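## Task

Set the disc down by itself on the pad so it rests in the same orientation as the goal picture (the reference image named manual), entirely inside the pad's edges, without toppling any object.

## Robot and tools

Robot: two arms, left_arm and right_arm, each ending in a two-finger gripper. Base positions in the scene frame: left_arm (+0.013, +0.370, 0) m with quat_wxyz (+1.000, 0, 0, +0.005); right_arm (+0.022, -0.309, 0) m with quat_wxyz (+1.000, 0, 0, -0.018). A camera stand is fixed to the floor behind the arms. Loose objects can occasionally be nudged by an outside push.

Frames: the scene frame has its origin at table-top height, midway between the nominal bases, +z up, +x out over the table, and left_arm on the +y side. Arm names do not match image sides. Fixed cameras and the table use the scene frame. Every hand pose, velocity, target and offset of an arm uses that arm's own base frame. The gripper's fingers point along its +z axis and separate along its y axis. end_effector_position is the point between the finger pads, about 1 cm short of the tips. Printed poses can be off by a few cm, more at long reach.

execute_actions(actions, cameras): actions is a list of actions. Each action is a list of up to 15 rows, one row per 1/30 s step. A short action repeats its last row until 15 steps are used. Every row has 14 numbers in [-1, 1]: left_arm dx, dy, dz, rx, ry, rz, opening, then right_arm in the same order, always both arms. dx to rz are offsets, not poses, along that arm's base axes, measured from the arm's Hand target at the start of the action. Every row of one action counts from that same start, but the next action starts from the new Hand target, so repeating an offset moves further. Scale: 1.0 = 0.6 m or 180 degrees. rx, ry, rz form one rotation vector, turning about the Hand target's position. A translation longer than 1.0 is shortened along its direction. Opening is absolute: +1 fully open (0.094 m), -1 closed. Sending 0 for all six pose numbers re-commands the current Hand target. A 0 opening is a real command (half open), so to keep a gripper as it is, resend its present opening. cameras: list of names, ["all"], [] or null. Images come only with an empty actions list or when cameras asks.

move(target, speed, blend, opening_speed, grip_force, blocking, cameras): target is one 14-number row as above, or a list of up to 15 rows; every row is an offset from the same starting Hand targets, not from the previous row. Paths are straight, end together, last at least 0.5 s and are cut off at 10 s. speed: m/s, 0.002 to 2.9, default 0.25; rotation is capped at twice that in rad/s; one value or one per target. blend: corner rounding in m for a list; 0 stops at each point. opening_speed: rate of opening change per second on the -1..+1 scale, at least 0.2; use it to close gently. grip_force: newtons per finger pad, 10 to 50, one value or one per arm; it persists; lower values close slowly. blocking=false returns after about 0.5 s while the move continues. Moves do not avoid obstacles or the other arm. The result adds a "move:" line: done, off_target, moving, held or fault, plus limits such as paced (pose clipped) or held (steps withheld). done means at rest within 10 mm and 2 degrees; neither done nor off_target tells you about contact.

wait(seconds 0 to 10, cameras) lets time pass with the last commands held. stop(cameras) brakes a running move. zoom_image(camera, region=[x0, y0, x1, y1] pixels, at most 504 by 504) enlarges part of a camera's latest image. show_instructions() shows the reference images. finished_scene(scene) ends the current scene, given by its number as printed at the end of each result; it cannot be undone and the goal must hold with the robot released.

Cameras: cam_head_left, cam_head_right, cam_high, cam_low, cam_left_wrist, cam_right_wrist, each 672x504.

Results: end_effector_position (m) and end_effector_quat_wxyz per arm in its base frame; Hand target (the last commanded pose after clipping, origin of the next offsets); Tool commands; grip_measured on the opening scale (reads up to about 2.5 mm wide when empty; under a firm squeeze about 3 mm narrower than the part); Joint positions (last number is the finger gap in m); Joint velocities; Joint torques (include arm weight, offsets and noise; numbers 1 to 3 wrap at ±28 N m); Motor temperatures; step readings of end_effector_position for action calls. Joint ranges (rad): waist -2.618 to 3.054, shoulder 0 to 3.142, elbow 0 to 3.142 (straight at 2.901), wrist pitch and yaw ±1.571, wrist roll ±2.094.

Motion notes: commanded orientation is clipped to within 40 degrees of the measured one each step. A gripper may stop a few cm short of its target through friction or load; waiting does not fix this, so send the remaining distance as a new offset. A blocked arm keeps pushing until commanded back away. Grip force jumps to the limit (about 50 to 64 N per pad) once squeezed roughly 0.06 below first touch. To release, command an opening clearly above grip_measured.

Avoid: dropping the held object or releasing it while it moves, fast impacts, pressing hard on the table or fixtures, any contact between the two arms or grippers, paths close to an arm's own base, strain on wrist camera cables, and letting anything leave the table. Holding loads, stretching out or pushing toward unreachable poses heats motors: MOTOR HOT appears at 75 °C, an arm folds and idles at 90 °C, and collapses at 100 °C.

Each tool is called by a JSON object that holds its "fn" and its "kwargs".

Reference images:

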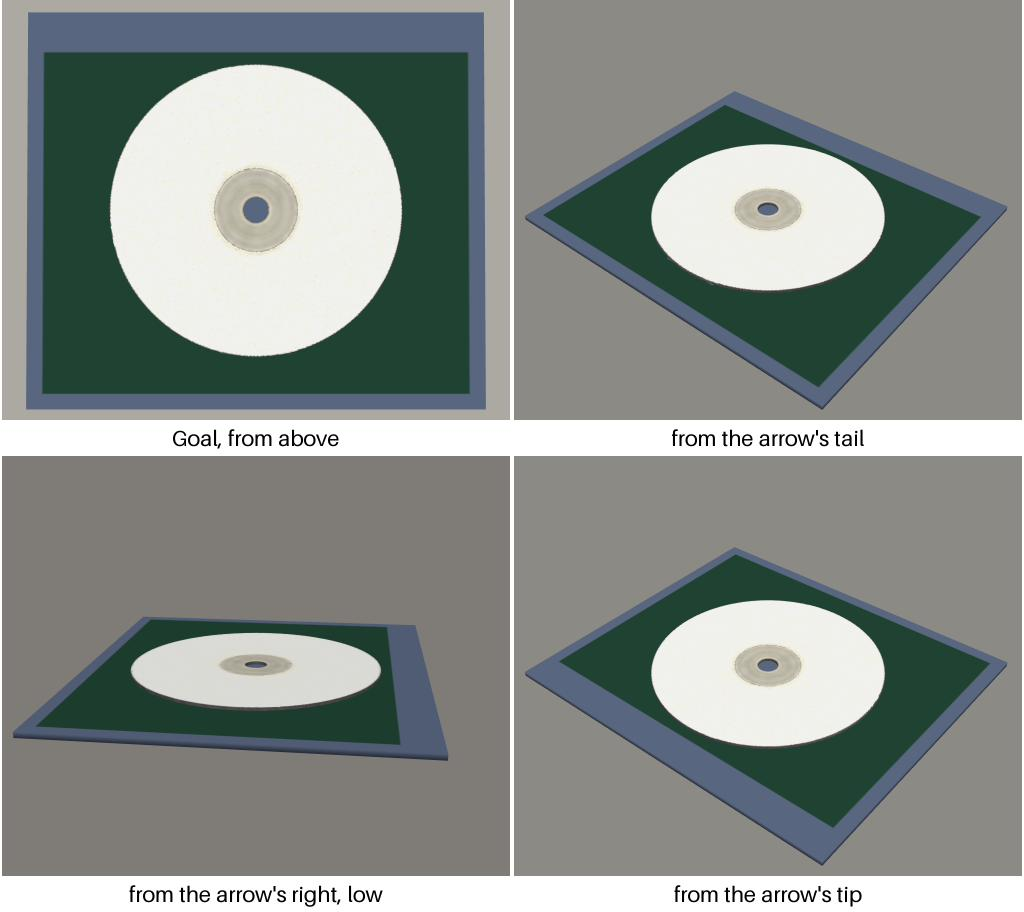

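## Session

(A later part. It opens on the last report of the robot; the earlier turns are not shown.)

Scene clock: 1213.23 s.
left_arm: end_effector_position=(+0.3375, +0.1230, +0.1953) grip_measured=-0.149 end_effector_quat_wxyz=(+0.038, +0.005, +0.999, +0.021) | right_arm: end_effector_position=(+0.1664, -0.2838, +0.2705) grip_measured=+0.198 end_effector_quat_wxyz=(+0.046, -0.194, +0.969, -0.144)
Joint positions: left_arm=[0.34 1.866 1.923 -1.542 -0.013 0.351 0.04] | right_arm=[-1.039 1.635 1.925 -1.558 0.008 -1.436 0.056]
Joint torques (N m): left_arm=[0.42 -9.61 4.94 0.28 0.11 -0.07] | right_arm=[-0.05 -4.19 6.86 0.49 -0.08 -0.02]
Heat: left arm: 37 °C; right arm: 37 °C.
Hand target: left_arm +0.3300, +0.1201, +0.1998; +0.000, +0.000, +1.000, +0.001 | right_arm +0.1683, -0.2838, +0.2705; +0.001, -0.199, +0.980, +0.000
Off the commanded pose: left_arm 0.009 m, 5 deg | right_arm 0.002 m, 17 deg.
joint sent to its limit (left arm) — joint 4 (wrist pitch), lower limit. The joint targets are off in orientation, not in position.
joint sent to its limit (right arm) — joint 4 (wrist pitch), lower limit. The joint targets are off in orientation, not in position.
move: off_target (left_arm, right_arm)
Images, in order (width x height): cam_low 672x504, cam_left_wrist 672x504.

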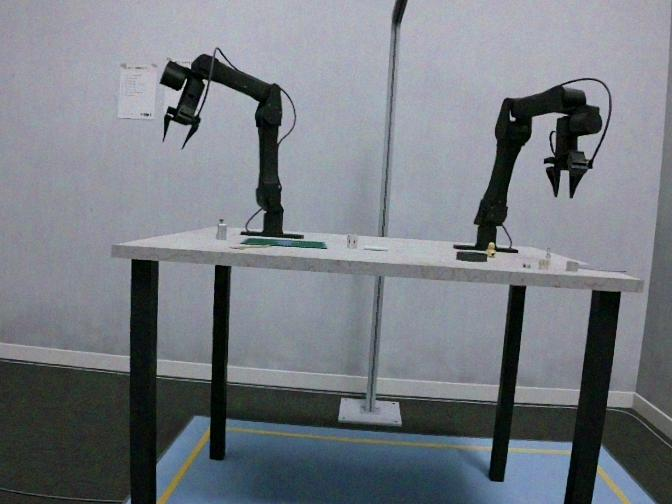

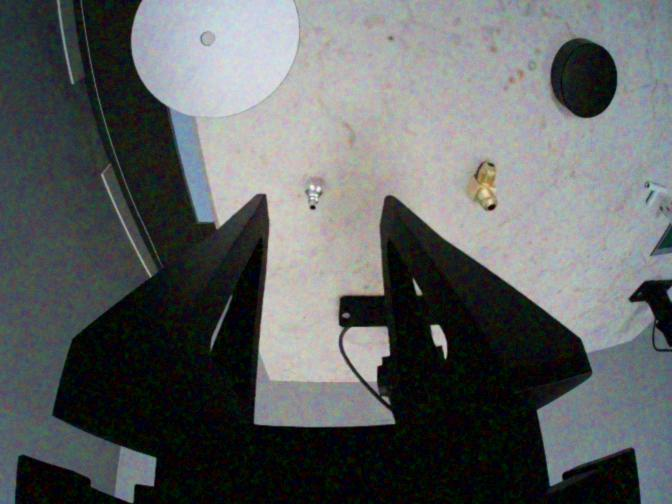

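{"fn": "move", "kwargs": {"target": [-0.069,0.29,-0.12,-0.4408,-0.2807,0.2807,0.3, 0,0,0,0,0,0,0.2], "speed": 0.3, "cameras": ["all"]}}

Scene clock: 1255.57 s.
left_arm: end_effector_position=(+0.2886, +0.2932, +0.1333) grip_measured=+0.299 end_effector_quat_wxyz=(+0.387, -0.402, +0.611, -0.561) | right_arm: end_effector_position=(+0.1664, -0.2838, +0.2705) grip_measured=+0.198 end_effector_quat_wxyz=(+0.046, -0.194, +0.969, -0.144)
Joint positions: left_arm=[1.242 2.318 1.618 -1.553 1.48 0.708 0.061] | right_arm=[-1.039 1.635 1.925 -1.558 0.008 -1.436 0.056]
Joint torques (N m): left_arm=[0.09 -8.49 4.01 -0.65 0.59 0.08] | right_arm=[-0.03 -4.19 6.79 0.49 -0.08 -0.02]
Heat: left arm: 37 °C; right arm: 37 °C.
Hand target: left_arm +0.2886, +0.2941, +0.1278; +0.380, -0.380, +0.597, -0.596 | right_arm +0.1683, -0.2838, +0.2705; +0.001, -0.199, +0.980, +0.000
Off the commanded pose: left_arm 0.006 m, 5 deg | right_arm 0.002 m, 17 deg.
joint sent to its limit (left arm) — joint 4 (wrist pitch), lower limit. The joint targets are off in orientation, not in position.
joint sent to its limit (right arm) — joint 4 (wrist pitch), lower limit. The joint targets are off in orientation, not in position.
move: off_target (left_arm, right_arm)

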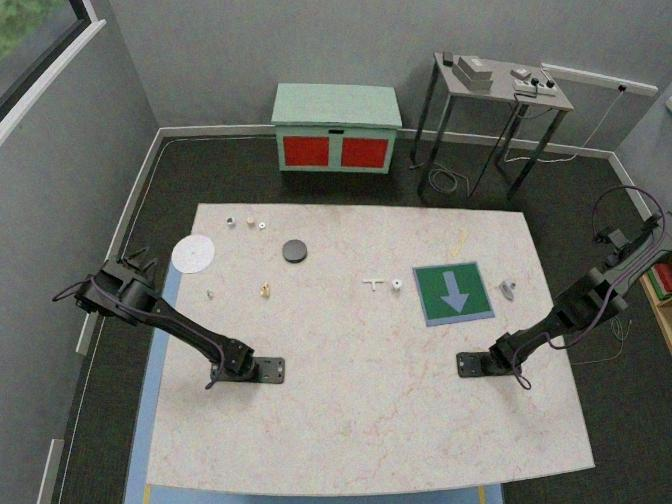

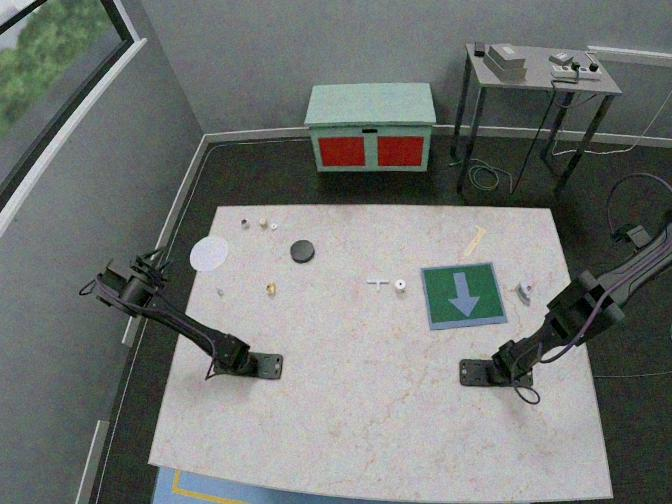

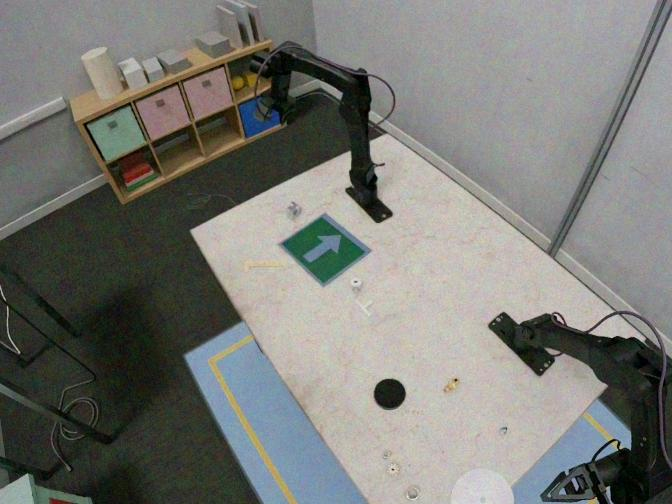

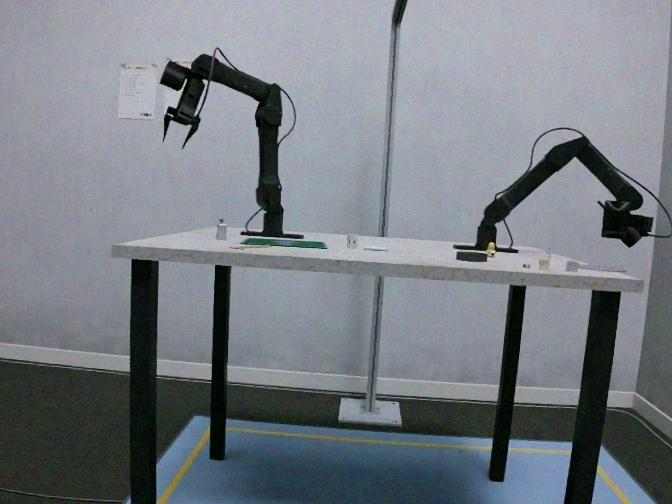

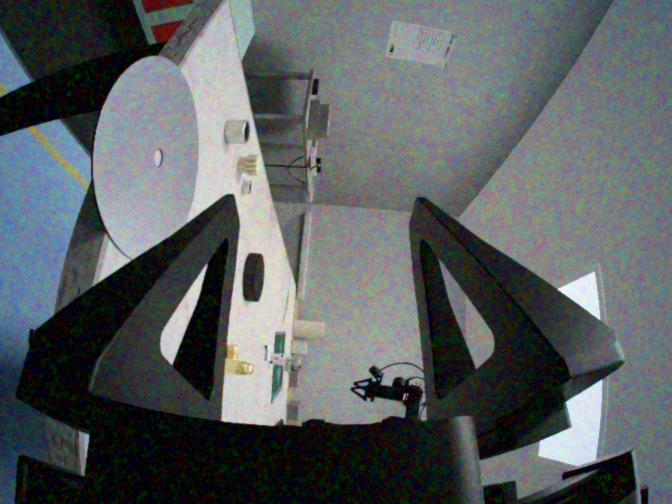

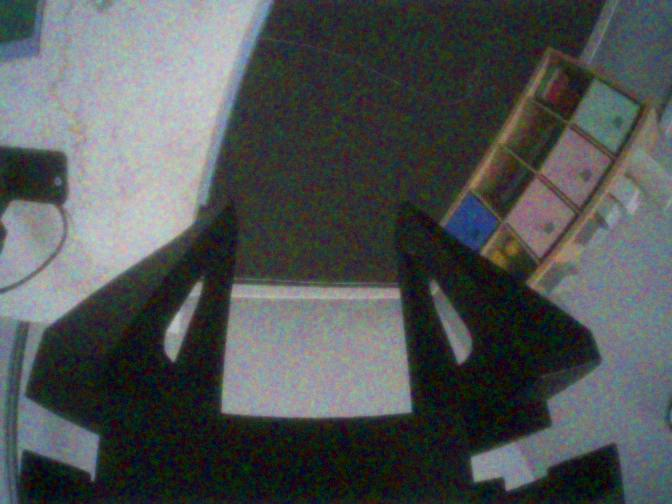

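{"fn": "move", "kwargs": {"target": [-0.03,0.014,-0.165,0,0,0,0.3, 0,0,0,0,0,0,0.2], "speed": 0.15, "cameras": ["cam_left_wrist","cam_low","cam_head_left"]}}

{"fn": "zoom_image", "kwargs": {"camera": "cam_head_left", "region": [60, 200, 260, 340]}}

{"fn": "zoom_image", "kwargs": {"camera": "cam_low", "region": [530, 190, 672, 310]}}

Scene clock: 1281.00 s.
left_arm: end_effector_position=(+0.2708, +0.2998, +0.0334) grip_measured=+0.299 end_effector_quat_wxyz=(+0.379, -0.416, +0.603, -0.566) | right_arm: end_effector_position=(+0.1664, -0.2838, +0.2705) grip_measured=+0.198 end_effector_quat_wxyz=(+0.046, -0.194, +0.969, -0.144)
Joint positions: left_arm=[1.292 2.608 1.652 -1.559 1.448 0.933 0.061] | right_arm=[-1.039 1.635 1.925 -1.558 0.008 -1.436 0.056]
Joint torques (N m): left_arm=[0.17 -9.17 5.18 -0.91 0.27 0.09] | right_arm=[-0.08 -4.18 6.8 0.5 -0.07 -0.01]
Heat: left arm: 39 °C; right arm: 37 °C.
Hand target: left_arm +0.2707, +0.3025, +0.0289; +0.380, -0.380, +0.597, -0.596 | right_arm +0.1683, -0.2838, +0.2705; +0.001, -0.199, +0.980, +0.000
Off the commanded pose: left_arm 0.005 m, 5 deg | right_arm 0.002 m, 17 deg.
joint read past its limit (left arm) — joint 4 (wrist pitch), lower limit.
joint sent to its limit (left arm) — joint 4 (wrist pitch), lower limit. The joint targets are off in orientation, not in position.
joint sent to its limit (right arm) — joint 4 (wrist pitch), lower limit. The joint targets are off in orientation, not in position.
move: off_target (left_arm, right_arm)
Images, in order (width x height): cam_head_left 672x504, cam_low 672x504, cam_left_wrist 672x504.

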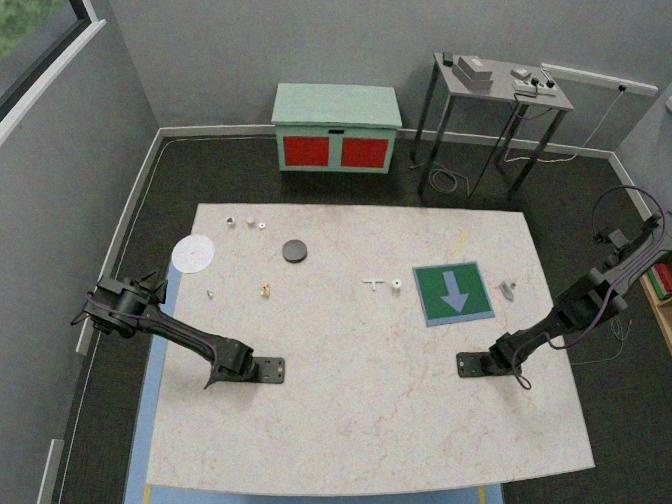

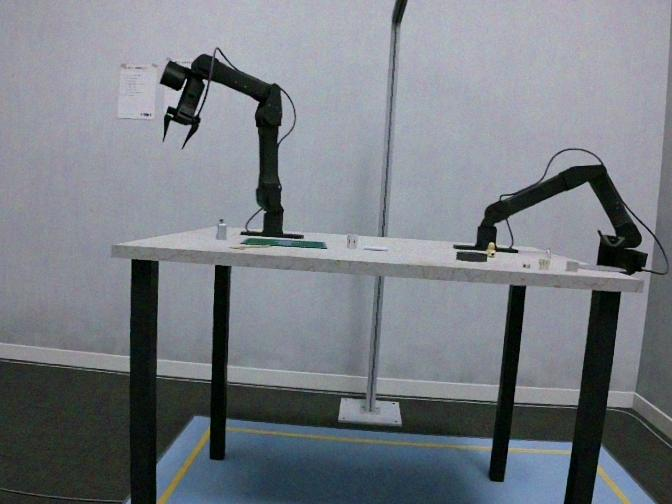

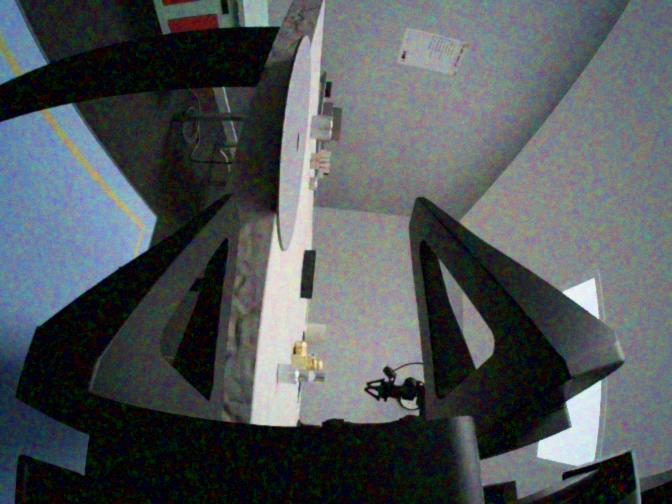

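Scaled by 2.520 from the camera's 672x504 image, which has a finer 960x720 frame.

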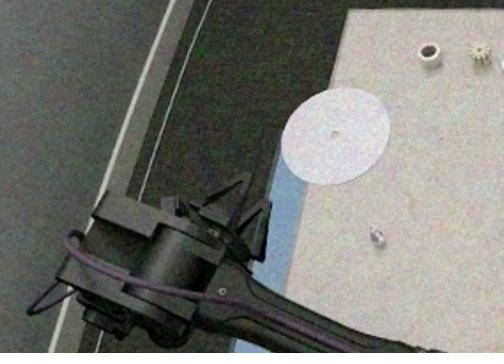

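Scaled by 3.549 from the camera's 672x504 image, which has a finer 960x720 frame.

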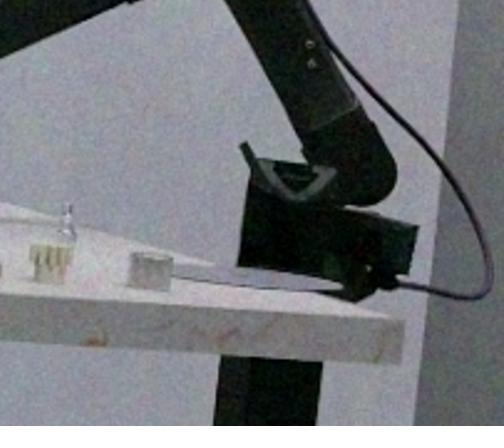

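{"fn": "move", "kwargs": {"target": [0,0,-0.022,0,0,0,0.3, 0,0,0,0,0,0,0.2], "speed": 0.06, "cameras": ["cam_left_wrist"]}}

{"fn": "zoom_image", "kwargs": {"camera": "cam_left_wrist", "region": [190, 0, 450, 280]}}

Scene clock: 1298.87 s.
left_arm: end_effector_position=(+0.2710, +0.3004, +0.0232) grip_measured=+0.299 end_effector_quat_wxyz=(+0.380, -0.413, +0.604, -0.566) | right_arm: end_effector_position=(+0.1664, -0.2838, +0.2705) grip_measured=+0.198 end_effector_quat_wxyz=(+0.046, -0.194, +0.969, -0.144)
Joint positions: left_arm=[1.292 2.644 1.671 -1.559 1.446 0.957 0.061] | right_arm=[-1.039 1.635 1.925 -1.558 0.008 -1.436 0.056]
Joint torques (N m): left_arm=[0.17 -8.61 5.14 -0.92 0.27 0.1] | right_arm=[-0.01 -4.18 6.79 0.52 -0.07 -0.02]
Heat: left arm: 41 °C; right arm: 37 °C.
Hand target: left_arm +0.2706, +0.3025, +0.0157; +0.380, -0.380, +0.597, -0.596 | right_arm +0.1683, -0.2838, +0.2705; +0.001, -0.199, +0.980, +0.000
Off the commanded pose: left_arm 0.008 m, 5 deg | right_arm 0.002 m, 17 deg.
joint read past its limit (left arm) — joint 4 (wrist pitch), lower limit.
joint sent to its limit (left arm) — joint 4 (wrist pitch), lower limit. The joint targets are off in orientation, not in position.
joint sent to its limit (right arm) — joint 4 (wrist pitch), lower limit. The joint targets are off in orientation, not in position.
move: off_target (left_arm, right_arm)
Images, in order (width x height): cam_left_wrist 672x504.

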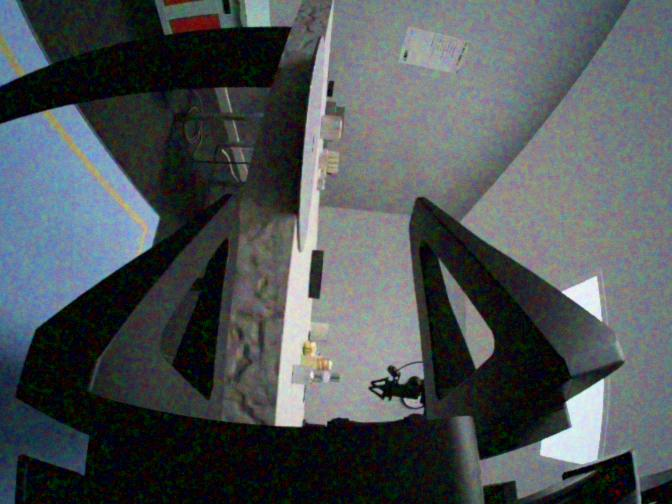

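Scaled by 1.800 from the camera's 672x504 image, which has a finer 960x720 frame.

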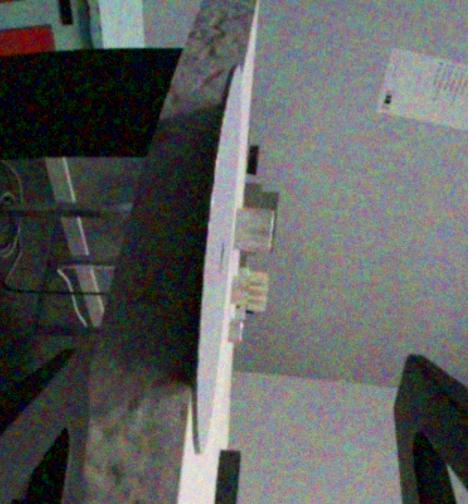

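{"fn": "move", "kwargs": {"target": [0.1,-0.0467,-0.0083,0,0,0,0.3,0,0,0,0,0,0,0.2], "speed": 0.1, "cameras": ["cam_left_wrist","cam_low","cam_head_left"]}}

Scene clock: 1355.67 s.
left_arm: end_effector_position=(+0.3284, +0.2692, +0.0185) grip_measured=+0.299 end_effector_quat_wxyz=(+0.360, -0.379, +0.604, -0.602) | right_arm: end_effector_position=(+0.1664, -0.2838, +0.2705) grip_measured=+0.198 end_effector_quat_wxyz=(+0.046, -0.194, +0.969, -0.144)
Joint positions: left_arm=[1.123 2.702 1.729 -1.545 1.543 0.927 0.061] | right_arm=[-1.039 1.635 1.925 -1.558 0.008 -1.436 0.056]
Joint torques (N m): left_arm=[0.17 -8.79 5.22 -0.6 0.47 0.02] | right_arm=[-0.02 -4.16 6.8 0.49 -0.08 -0.03]
Heat: left arm: 40 °C; right arm: 37 °C.
Hand target: left_arm +0.3307, +0.2744, +0.0107; +0.380, -0.380, +0.597, -0.596 | right_arm +0.1683, -0.2838, +0.2705; +0.001, -0.199, +0.980, +0.000
Off the commanded pose: left_arm 0.010 m, 3 deg | right_arm 0.002 m, 17 deg.
joint sent to its limit (left arm) — joint 5 (wrist yaw), upper limit. The joint targets still meet the commanded pose.
joint sent to its limit (right arm) — joint 4 (wrist pitch), lower limit. The joint targets are off in orientation, not in position.
move: off_target (left_arm, right_arm)
Images, in order (width x height): cam_head_left 672x504, cam_low 672x504, cam_left_wrist 672x504.

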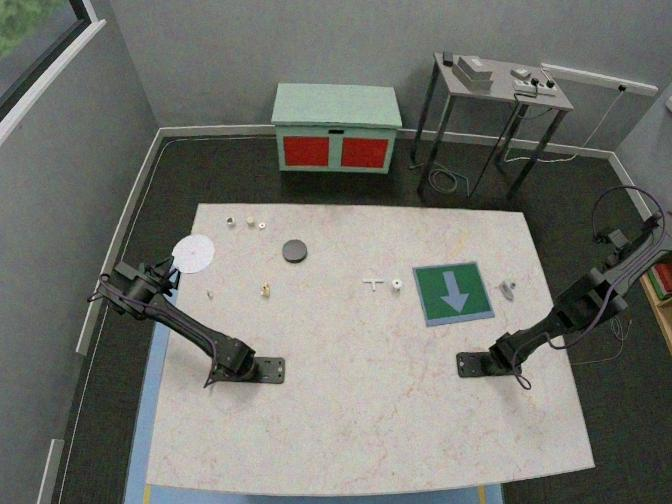

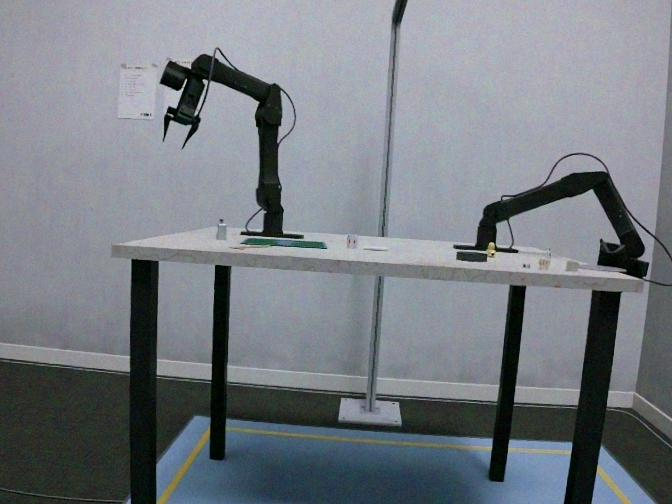

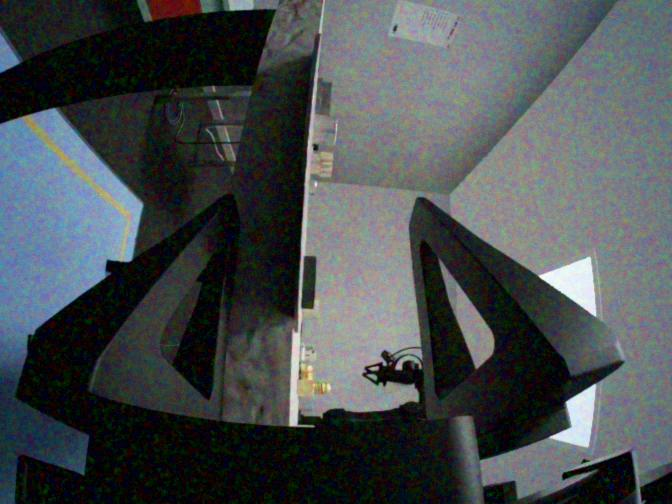

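{"fn": "zoom_image", "kwargs": {"camera": "cam_left_wrist", "region": [180, 20, 480, 440]}}

{"fn": "zoom_image", "kwargs": {"camera": "cam_head_left", "region": [80, 200, 280, 350]}}

Scaled by 1.200 from the camera's 672x504 image, which has a finer 960x720 frame.

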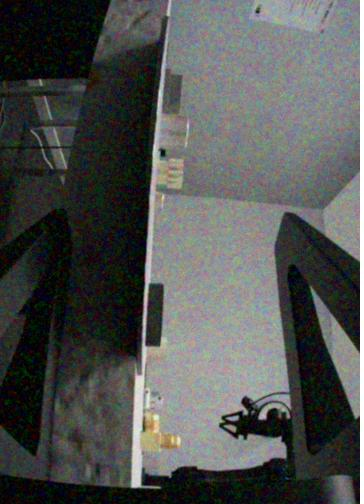

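Scaled by 2.520 from the camera's 672x504 image, which has a finer 960x720 frame.

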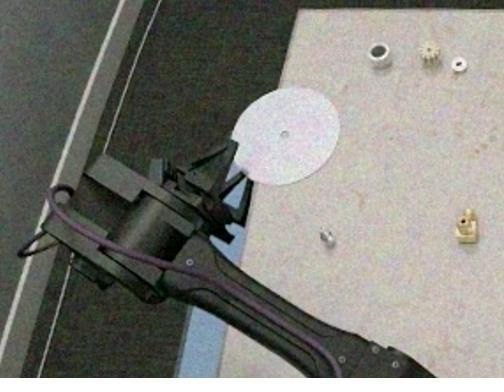

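{"fn": "move", "kwargs": {"target": [0.0467,-0.0233,-0.005,0,0,0,0.3,0,0,0,0,0,0,0.2], "speed": 0.08, "cameras": ["cam_left_wrist","cam_head_left"]}}

{"fn": "zoom_image", "kwargs": {"camera": "cam_left_wrist", "region": [180, 20, 480, 440]}}

{"fn": "zoom_image", "kwargs": {"camera": "cam_head_left", "region": [80, 200, 280, 350]}}

Scene clock: 1417.10 s.
left_arm: end_effector_position=(+0.3558, +0.2592, +0.0162) grip_measured=+0.299 end_effector_quat_wxyz=(+0.342, -0.356, +0.617, -0.613) | right_arm: end_effector_position=(+0.1664, -0.2838, +0.2705) grip_measured=+0.198 end_effector_quat_wxyz=(+0.046, -0.194, +0.969, -0.144)
Joint positions: left_arm=[1.049 2.731 1.809 -1.498 1.549 0.833 0.061] | right_arm=[-1.039 1.635 1.925 -1.558 0.008 -1.436 0.056]
Joint torques (N m): left_arm=[-0.21 -9.29 4.94 -0.52 0.45 0] | right_arm=[-0.08 -4.15 6.8 0.51 -0.07 -0.02]
Heat: left arm: 38 °C; right arm: 37 °C.
Hand target: left_arm +0.3587, +0.2604, +0.0077; +0.380, -0.380, +0.597, -0.596 | right_arm +0.1683, -0.2838, +0.2705; +0.001, -0.199, +0.980, +0.000
Off the commanded pose: left_arm 0.009 m, 6 deg | right_arm 0.002 m, 17 deg.
joint sent to its limit (left arm) — joint 5 (wrist yaw), upper limit. The joint targets are off in orientation, not in position.
joint sent to its limit (right arm) — joint 4 (wrist pitch), lower limit. The joint targets are off in orientation, not in position.
move: off_target (left_arm, right_arm)
Images, in order (width x height): cam_head_left 672x504, cam_left_wrist 672x504.

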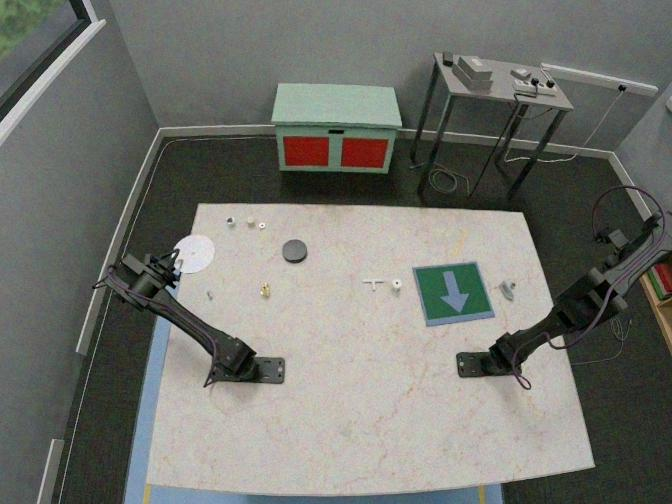

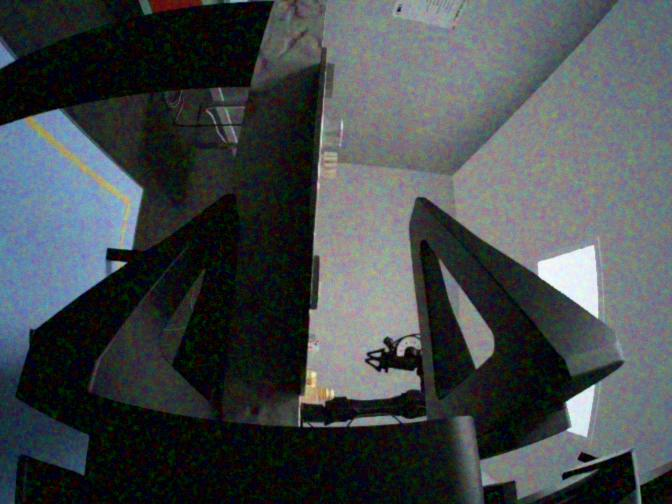

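Scaled by 1.200 from the camera's 672x504 image, which has a finer 960x720 frame.

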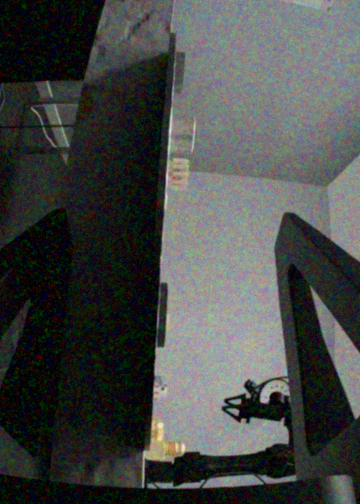

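Scaled by 2.520 from the camera's 672x504 image, which has a finer 960x720 frame.

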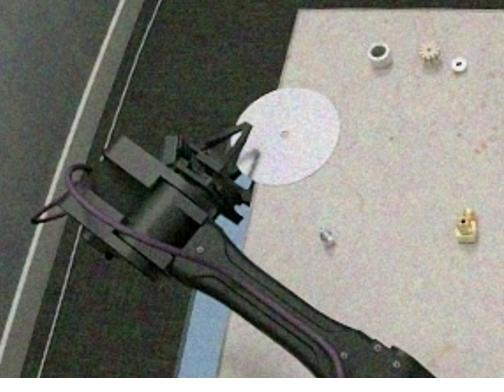

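{"fn": "move", "kwargs": {"target": [0,0,0,0,0,0,-0.6,0,0,0,0,0,0,0.2], "opening_speed": 0.5, "cameras": ["cam_left_wrist","cam_head_left"]}}

{"fn": "zoom_image", "kwargs": {"camera": "cam_left_wrist", "region": [180, 20, 480, 440]}}

{"fn": "zoom_image", "kwargs": {"camera": "cam_head_left", "region": [80, 200, 280, 350]}}

Scene clock: 1436.00 s.
left_arm: end_effector_position=(+0.3558, +0.2592, +0.0162) grip_measured=-0.598 end_effector_quat_wxyz=(+0.342, -0.356, +0.617, -0.613) | right_arm: end_effector_position=(+0.1664, -0.2838, +0.2705) grip_measured=+0.198 end_effector_quat_wxyz=(+0.046, -0.194, +0.969, -0.144)
Joint positions: left_arm=[1.049 2.731 1.809 -1.497 1.549 0.832 0.019] | right_arm=[-1.039 1.635 1.925 -1.558 0.008 -1.436 0.056]
Joint torques (N m): left_arm=[-0.18 -9.26 4.94 -0.58 0.44 0.07] | right_arm=[-0.05 -4.16 6.82 0.51 -0.06 -0.03]
Heat: left arm: 40 °C; right arm: 37 °C.
Hand target: left_arm +0.3579, +0.2603, +0.0080; +0.350, -0.352, +0.616, -0.612 (not the last commanded pose) | right_arm +0.1683, -0.2838, +0.2705; +0.001, -0.199, +0.980, +0.000
Off the commanded pose: left_arm 0.009 m, 6 deg | right_arm 0.002 m, 17 deg.
joint sent to its limit (left arm) — joint 5 (wrist yaw), upper limit.
joint sent to its limit (right arm) — joint 4 (wrist pitch), lower limit. The joint targets are off in orientation, not in position.
move: off_target (left_arm, right_arm)
Images, in order (width x height): cam_head_left 672x504, cam_left_wrist 672x504.

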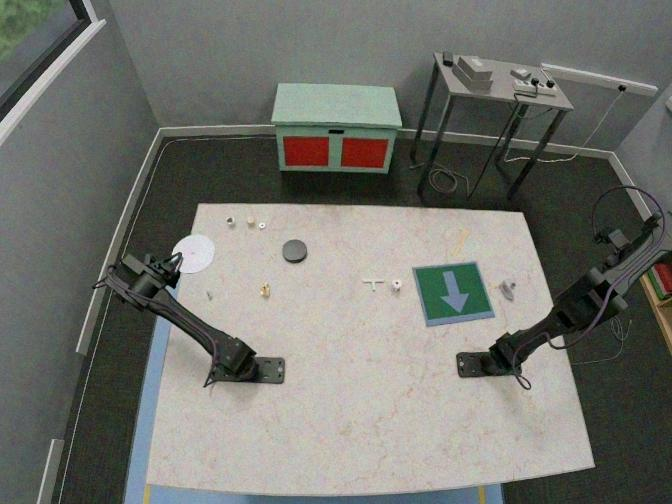

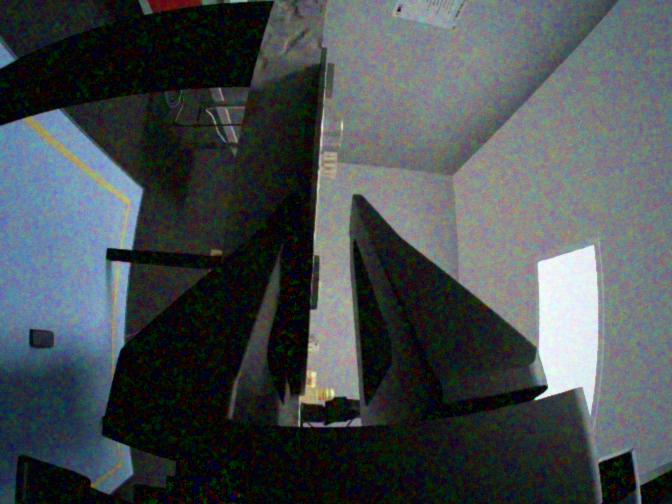

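Scaled by 1.200 from the camera's 672x504 image, which has a finer 960x720 frame.

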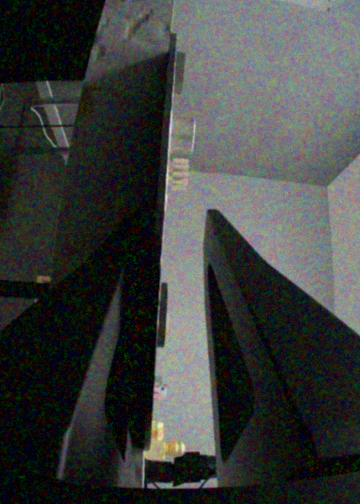

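Scaled by 2.520 from the camera's 672x504 image, which has a finer 960x720 frame.

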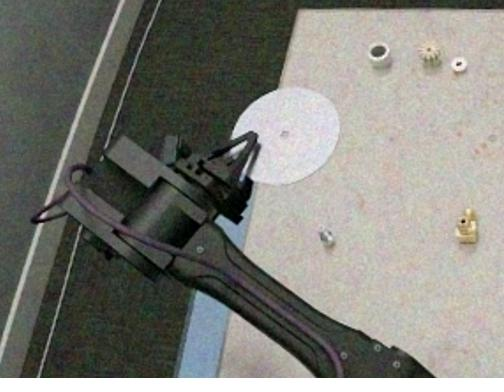

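{"fn": "move", "kwargs": {"target": [0,0,0,0,0,0,-1,0,0,0,0,0,0,0.2], "opening_speed": 0.25, "cameras": ["cam_left_wrist","cam_head_left"]}}

{"fn": "zoom_image", "kwargs": {"camera": "cam_left_wrist", "region": [180, 20, 480, 440]}}

{"fn": "zoom_image", "kwargs": {"camera": "cam_head_left", "region": [80, 200, 280, 350]}}

Scene clock: 1445.27 s.
left_arm: end_effector_position=(+0.3558, +0.2591, +0.0138) grip_measured=-0.943 end_effector_quat_wxyz=(+0.344, -0.352, +0.620, -0.611) | right_arm: end_effector_position=(+0.1664, -0.2838, +0.2705) grip_measured=+0.198 end_effector_quat_wxyz=(+0.046, -0.194, +0.969, -0.144)
Joint positions: left_arm=[1.049 2.734 1.809 -1.484 1.545 0.834 0.003] | right_arm=[-1.039 1.635 1.925 -1.558 0.008 -1.436 0.056]
Joint torques (N m): left_arm=[-0.2 -9.57 4.83 -0.65 0.48 0] | right_arm=[-0.06 -4.15 6.79 0.51 -0.07 -0.02]
Heat: left arm: 41 °C; right arm: 37 °C.
Hand target: left_arm +0.3579, +0.2603, +0.0080; +0.350, -0.352, +0.616, -0.612 | right_arm +0.1683, -0.2838, +0.2705; +0.001, -0.199, +0.980, +0.000
Off the commanded pose: left_arm 0.006 m, 1 deg | right_arm 0.002 m, 17 deg.
joint sent to its limit (left arm) — joint 5 (wrist yaw), upper limit. The joint targets still meet the commanded pose.
joint sent to its limit (right arm) — joint 4 (wrist pitch), lower limit. The joint targets are off in orientation, not in position.
move: off_target (right_arm)
Images, in order (width x height): cam_head_left 672x504, cam_left_wrist 672x504.

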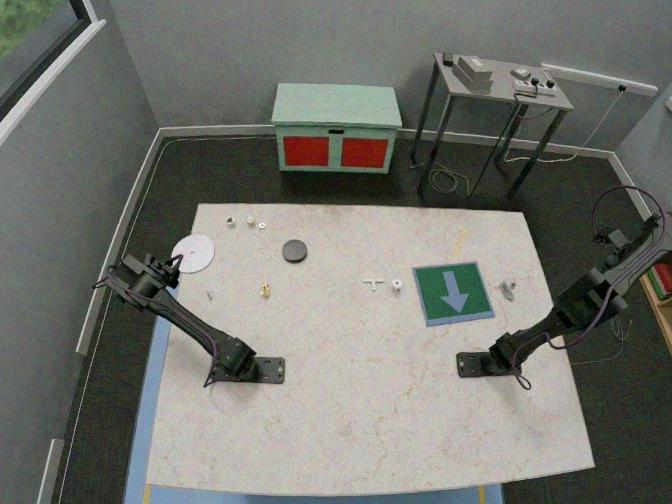

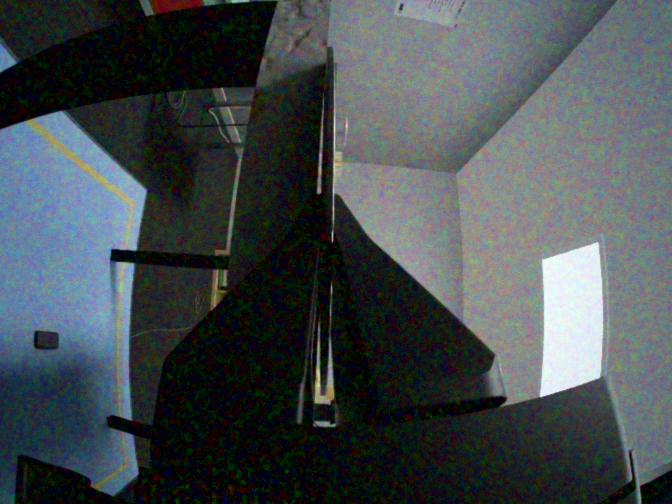

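Scaled by 1.200 from the camera's 672x504 image, which has a finer 960x720 frame.

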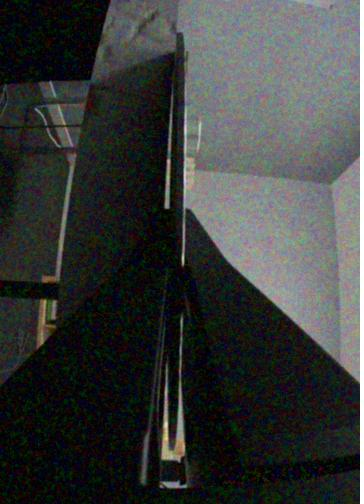

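Scaled by 2.520 from the camera's 672x504 image, which has a finer 960x720 frame.

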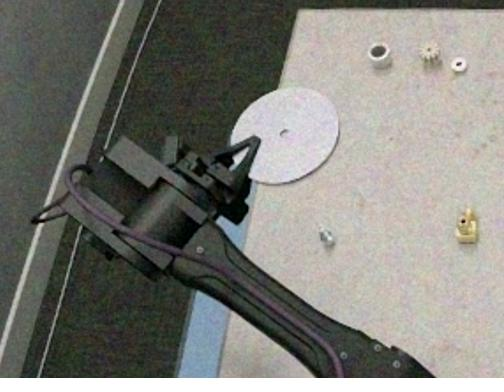

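{"fn": "move", "kwargs": {"target": [[0,0,0.25,0,0,0,-1,0,0,0,0,0,0,0.2],[0,0,0.4,0,0,0.086,-1,0,0,0,0,0,0,0.2]], "speed": 0.15, "blend": [0.03,0], "cameras": ["cam_left_wrist","cam_head_left","cam_low"]}}

Scene clock: 1532.10 s.
left_arm: end_effector_position=(+0.3590, +0.2652, +0.2253) grip_measured=-0.943 end_effector_quat_wxyz=(+0.332, -0.375, +0.624, -0.600) | right_arm: end_effector_position=(+0.1664, -0.2838, +0.2705) grip_measured=+0.198 end_effector_quat_wxyz=(+0.046, -0.194, +0.969, -0.144)
Joint positions: left_arm=[1.049 2.135 1.754 -1.213 1.511 -0.012 0.003] | right_arm=[-1.039 1.635 1.925 -1.558 0.008 -1.436 0.056]
Joint torques (N m): left_arm=[-0.09 -13.09 5.39 0.31 1 -0.08] | right_arm=[-0.05 -4.16 6.8 0.5 -0.07 -0.03]
Heat: left arm: 41 °C; right arm: 37 °C.
Hand target: left_arm +0.3579, +0.2603, +0.2479; +0.429, -0.432, +0.563, -0.559 | right_arm +0.1683, -0.2838, +0.2705; +0.001, -0.199, +0.980, +0.000
Off the commanded pose: left_arm 0.023 m, 15 deg | right_arm 0.002 m, 17 deg.
joint sent to its limit (left arm) — joint 5 (wrist yaw), upper limit. The joint targets are off in orientation, not in position.
joint sent to its limit (right arm) — joint 4 (wrist pitch), lower limit. The joint targets are off in orientation, not in position.
move: off_target (left_arm, right_arm)
Images, in order (width x height): cam_head_left 672x504, cam_low 672x504, cam_left_wrist 672x504.

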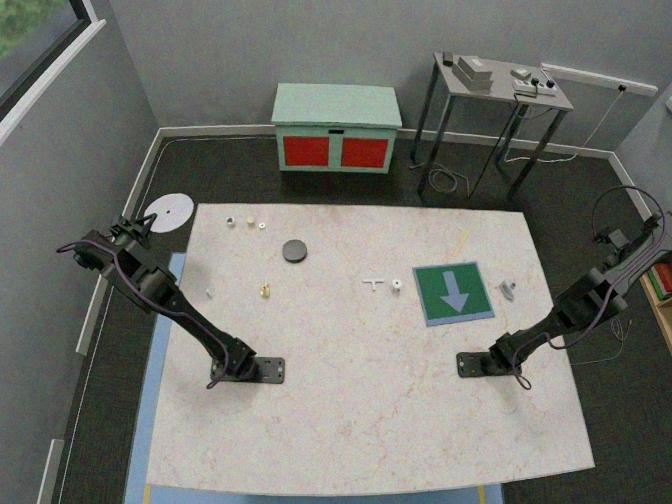

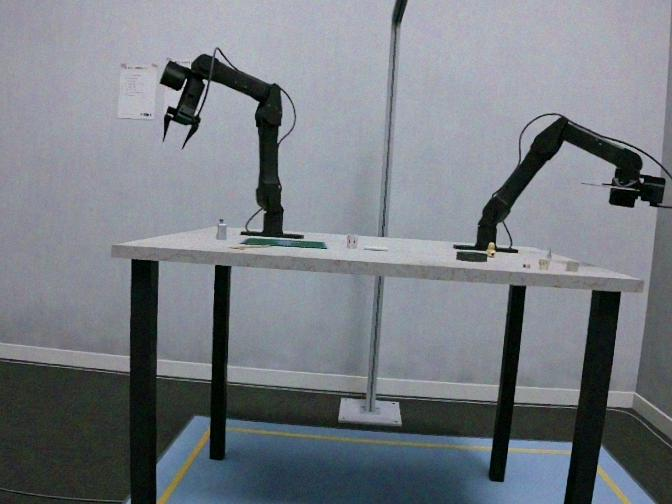

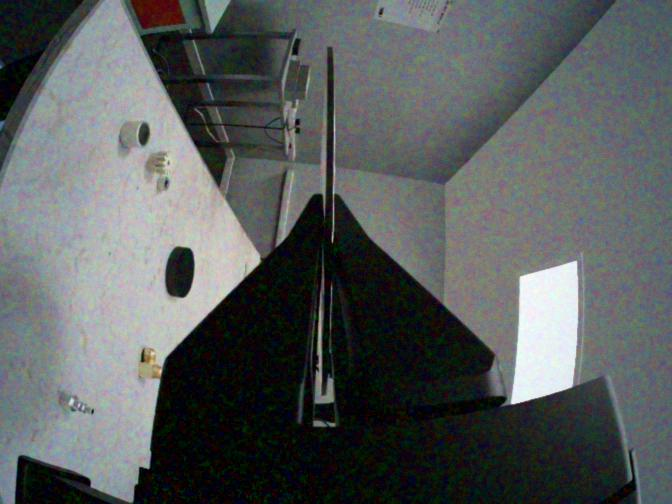

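{"fn": "move", "kwargs": {"target": [0.2368,-0.4338,0,0,0,0.083,-1,0,0,0,0,0,0,0.2], "speed": 0.2, "cameras": ["cam_left_wrist","cam_head_left"]}}

Scene clock: 1556.73 s.
left_arm: end_effector_position=(+0.4960, +0.0004, +0.2286) grip_measured=-0.943 end_effector_quat_wxyz=(-0.477, +0.518, -0.522, +0.481) | right_arm: end_effector_position=(+0.1664, -0.2838, +0.2705) grip_measured=+0.198 end_effector_quat_wxyz=(+0.046, -0.194, +0.969, -0.144)
Joint positions: left_arm=[0.003 1.616 0.82 0.713 0.012 -1.57 0.003] | right_arm=[-1.039 1.635 1.925 -1.558 0.008 -1.436 0.056]
Joint torques (N m): left_arm=[-0.43 -5.89 7.88 2.8 -0.12 -0.04] | right_arm=[-0.02 -4.19 6.78 0.51 -0.08 -0.02]
Heat: left arm: 41 °C; right arm: 37 °C.
Hand target: left_arm +0.5001, +0.0001, +0.2480; -0.498, +0.501, -0.502, +0.499 | right_arm +0.1683, -0.2838, +0.2705; +0.001, -0.199, +0.980, +0.000
Off the commanded pose: left_arm 0.020 m, 4 deg | right_arm 0.002 m, 17 deg.
joint sent to its limit (right arm) — joint 4 (wrist pitch), lower limit. The joint targets are off in orientation, not in position.
move: off_target (left_arm, right_arm); limits=paced
Images, in order (width x height): cam_head_left 672x504, cam_left_wrist 672x504.

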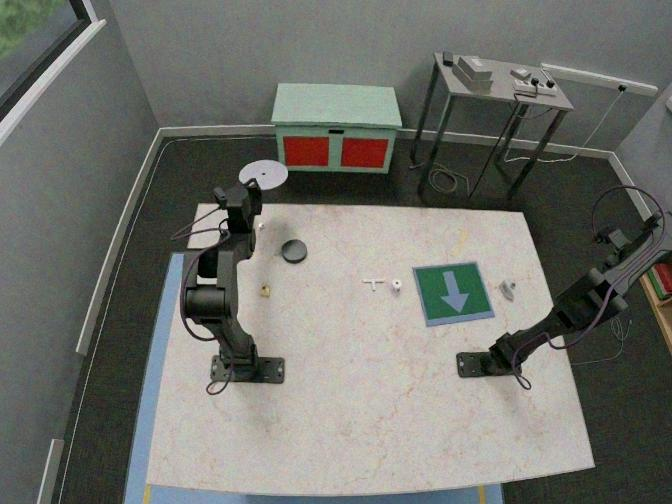

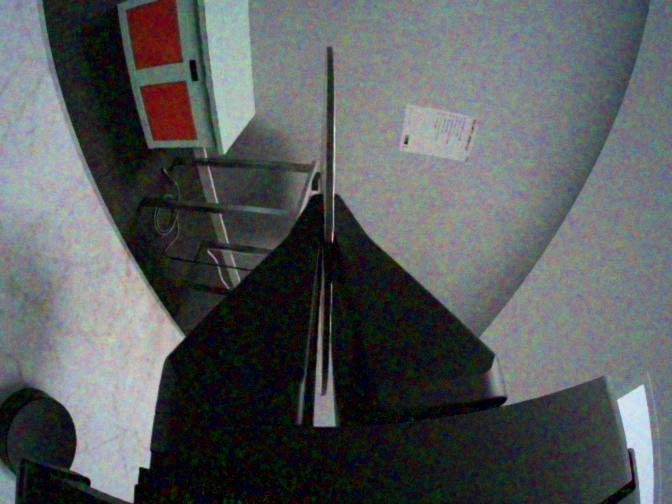

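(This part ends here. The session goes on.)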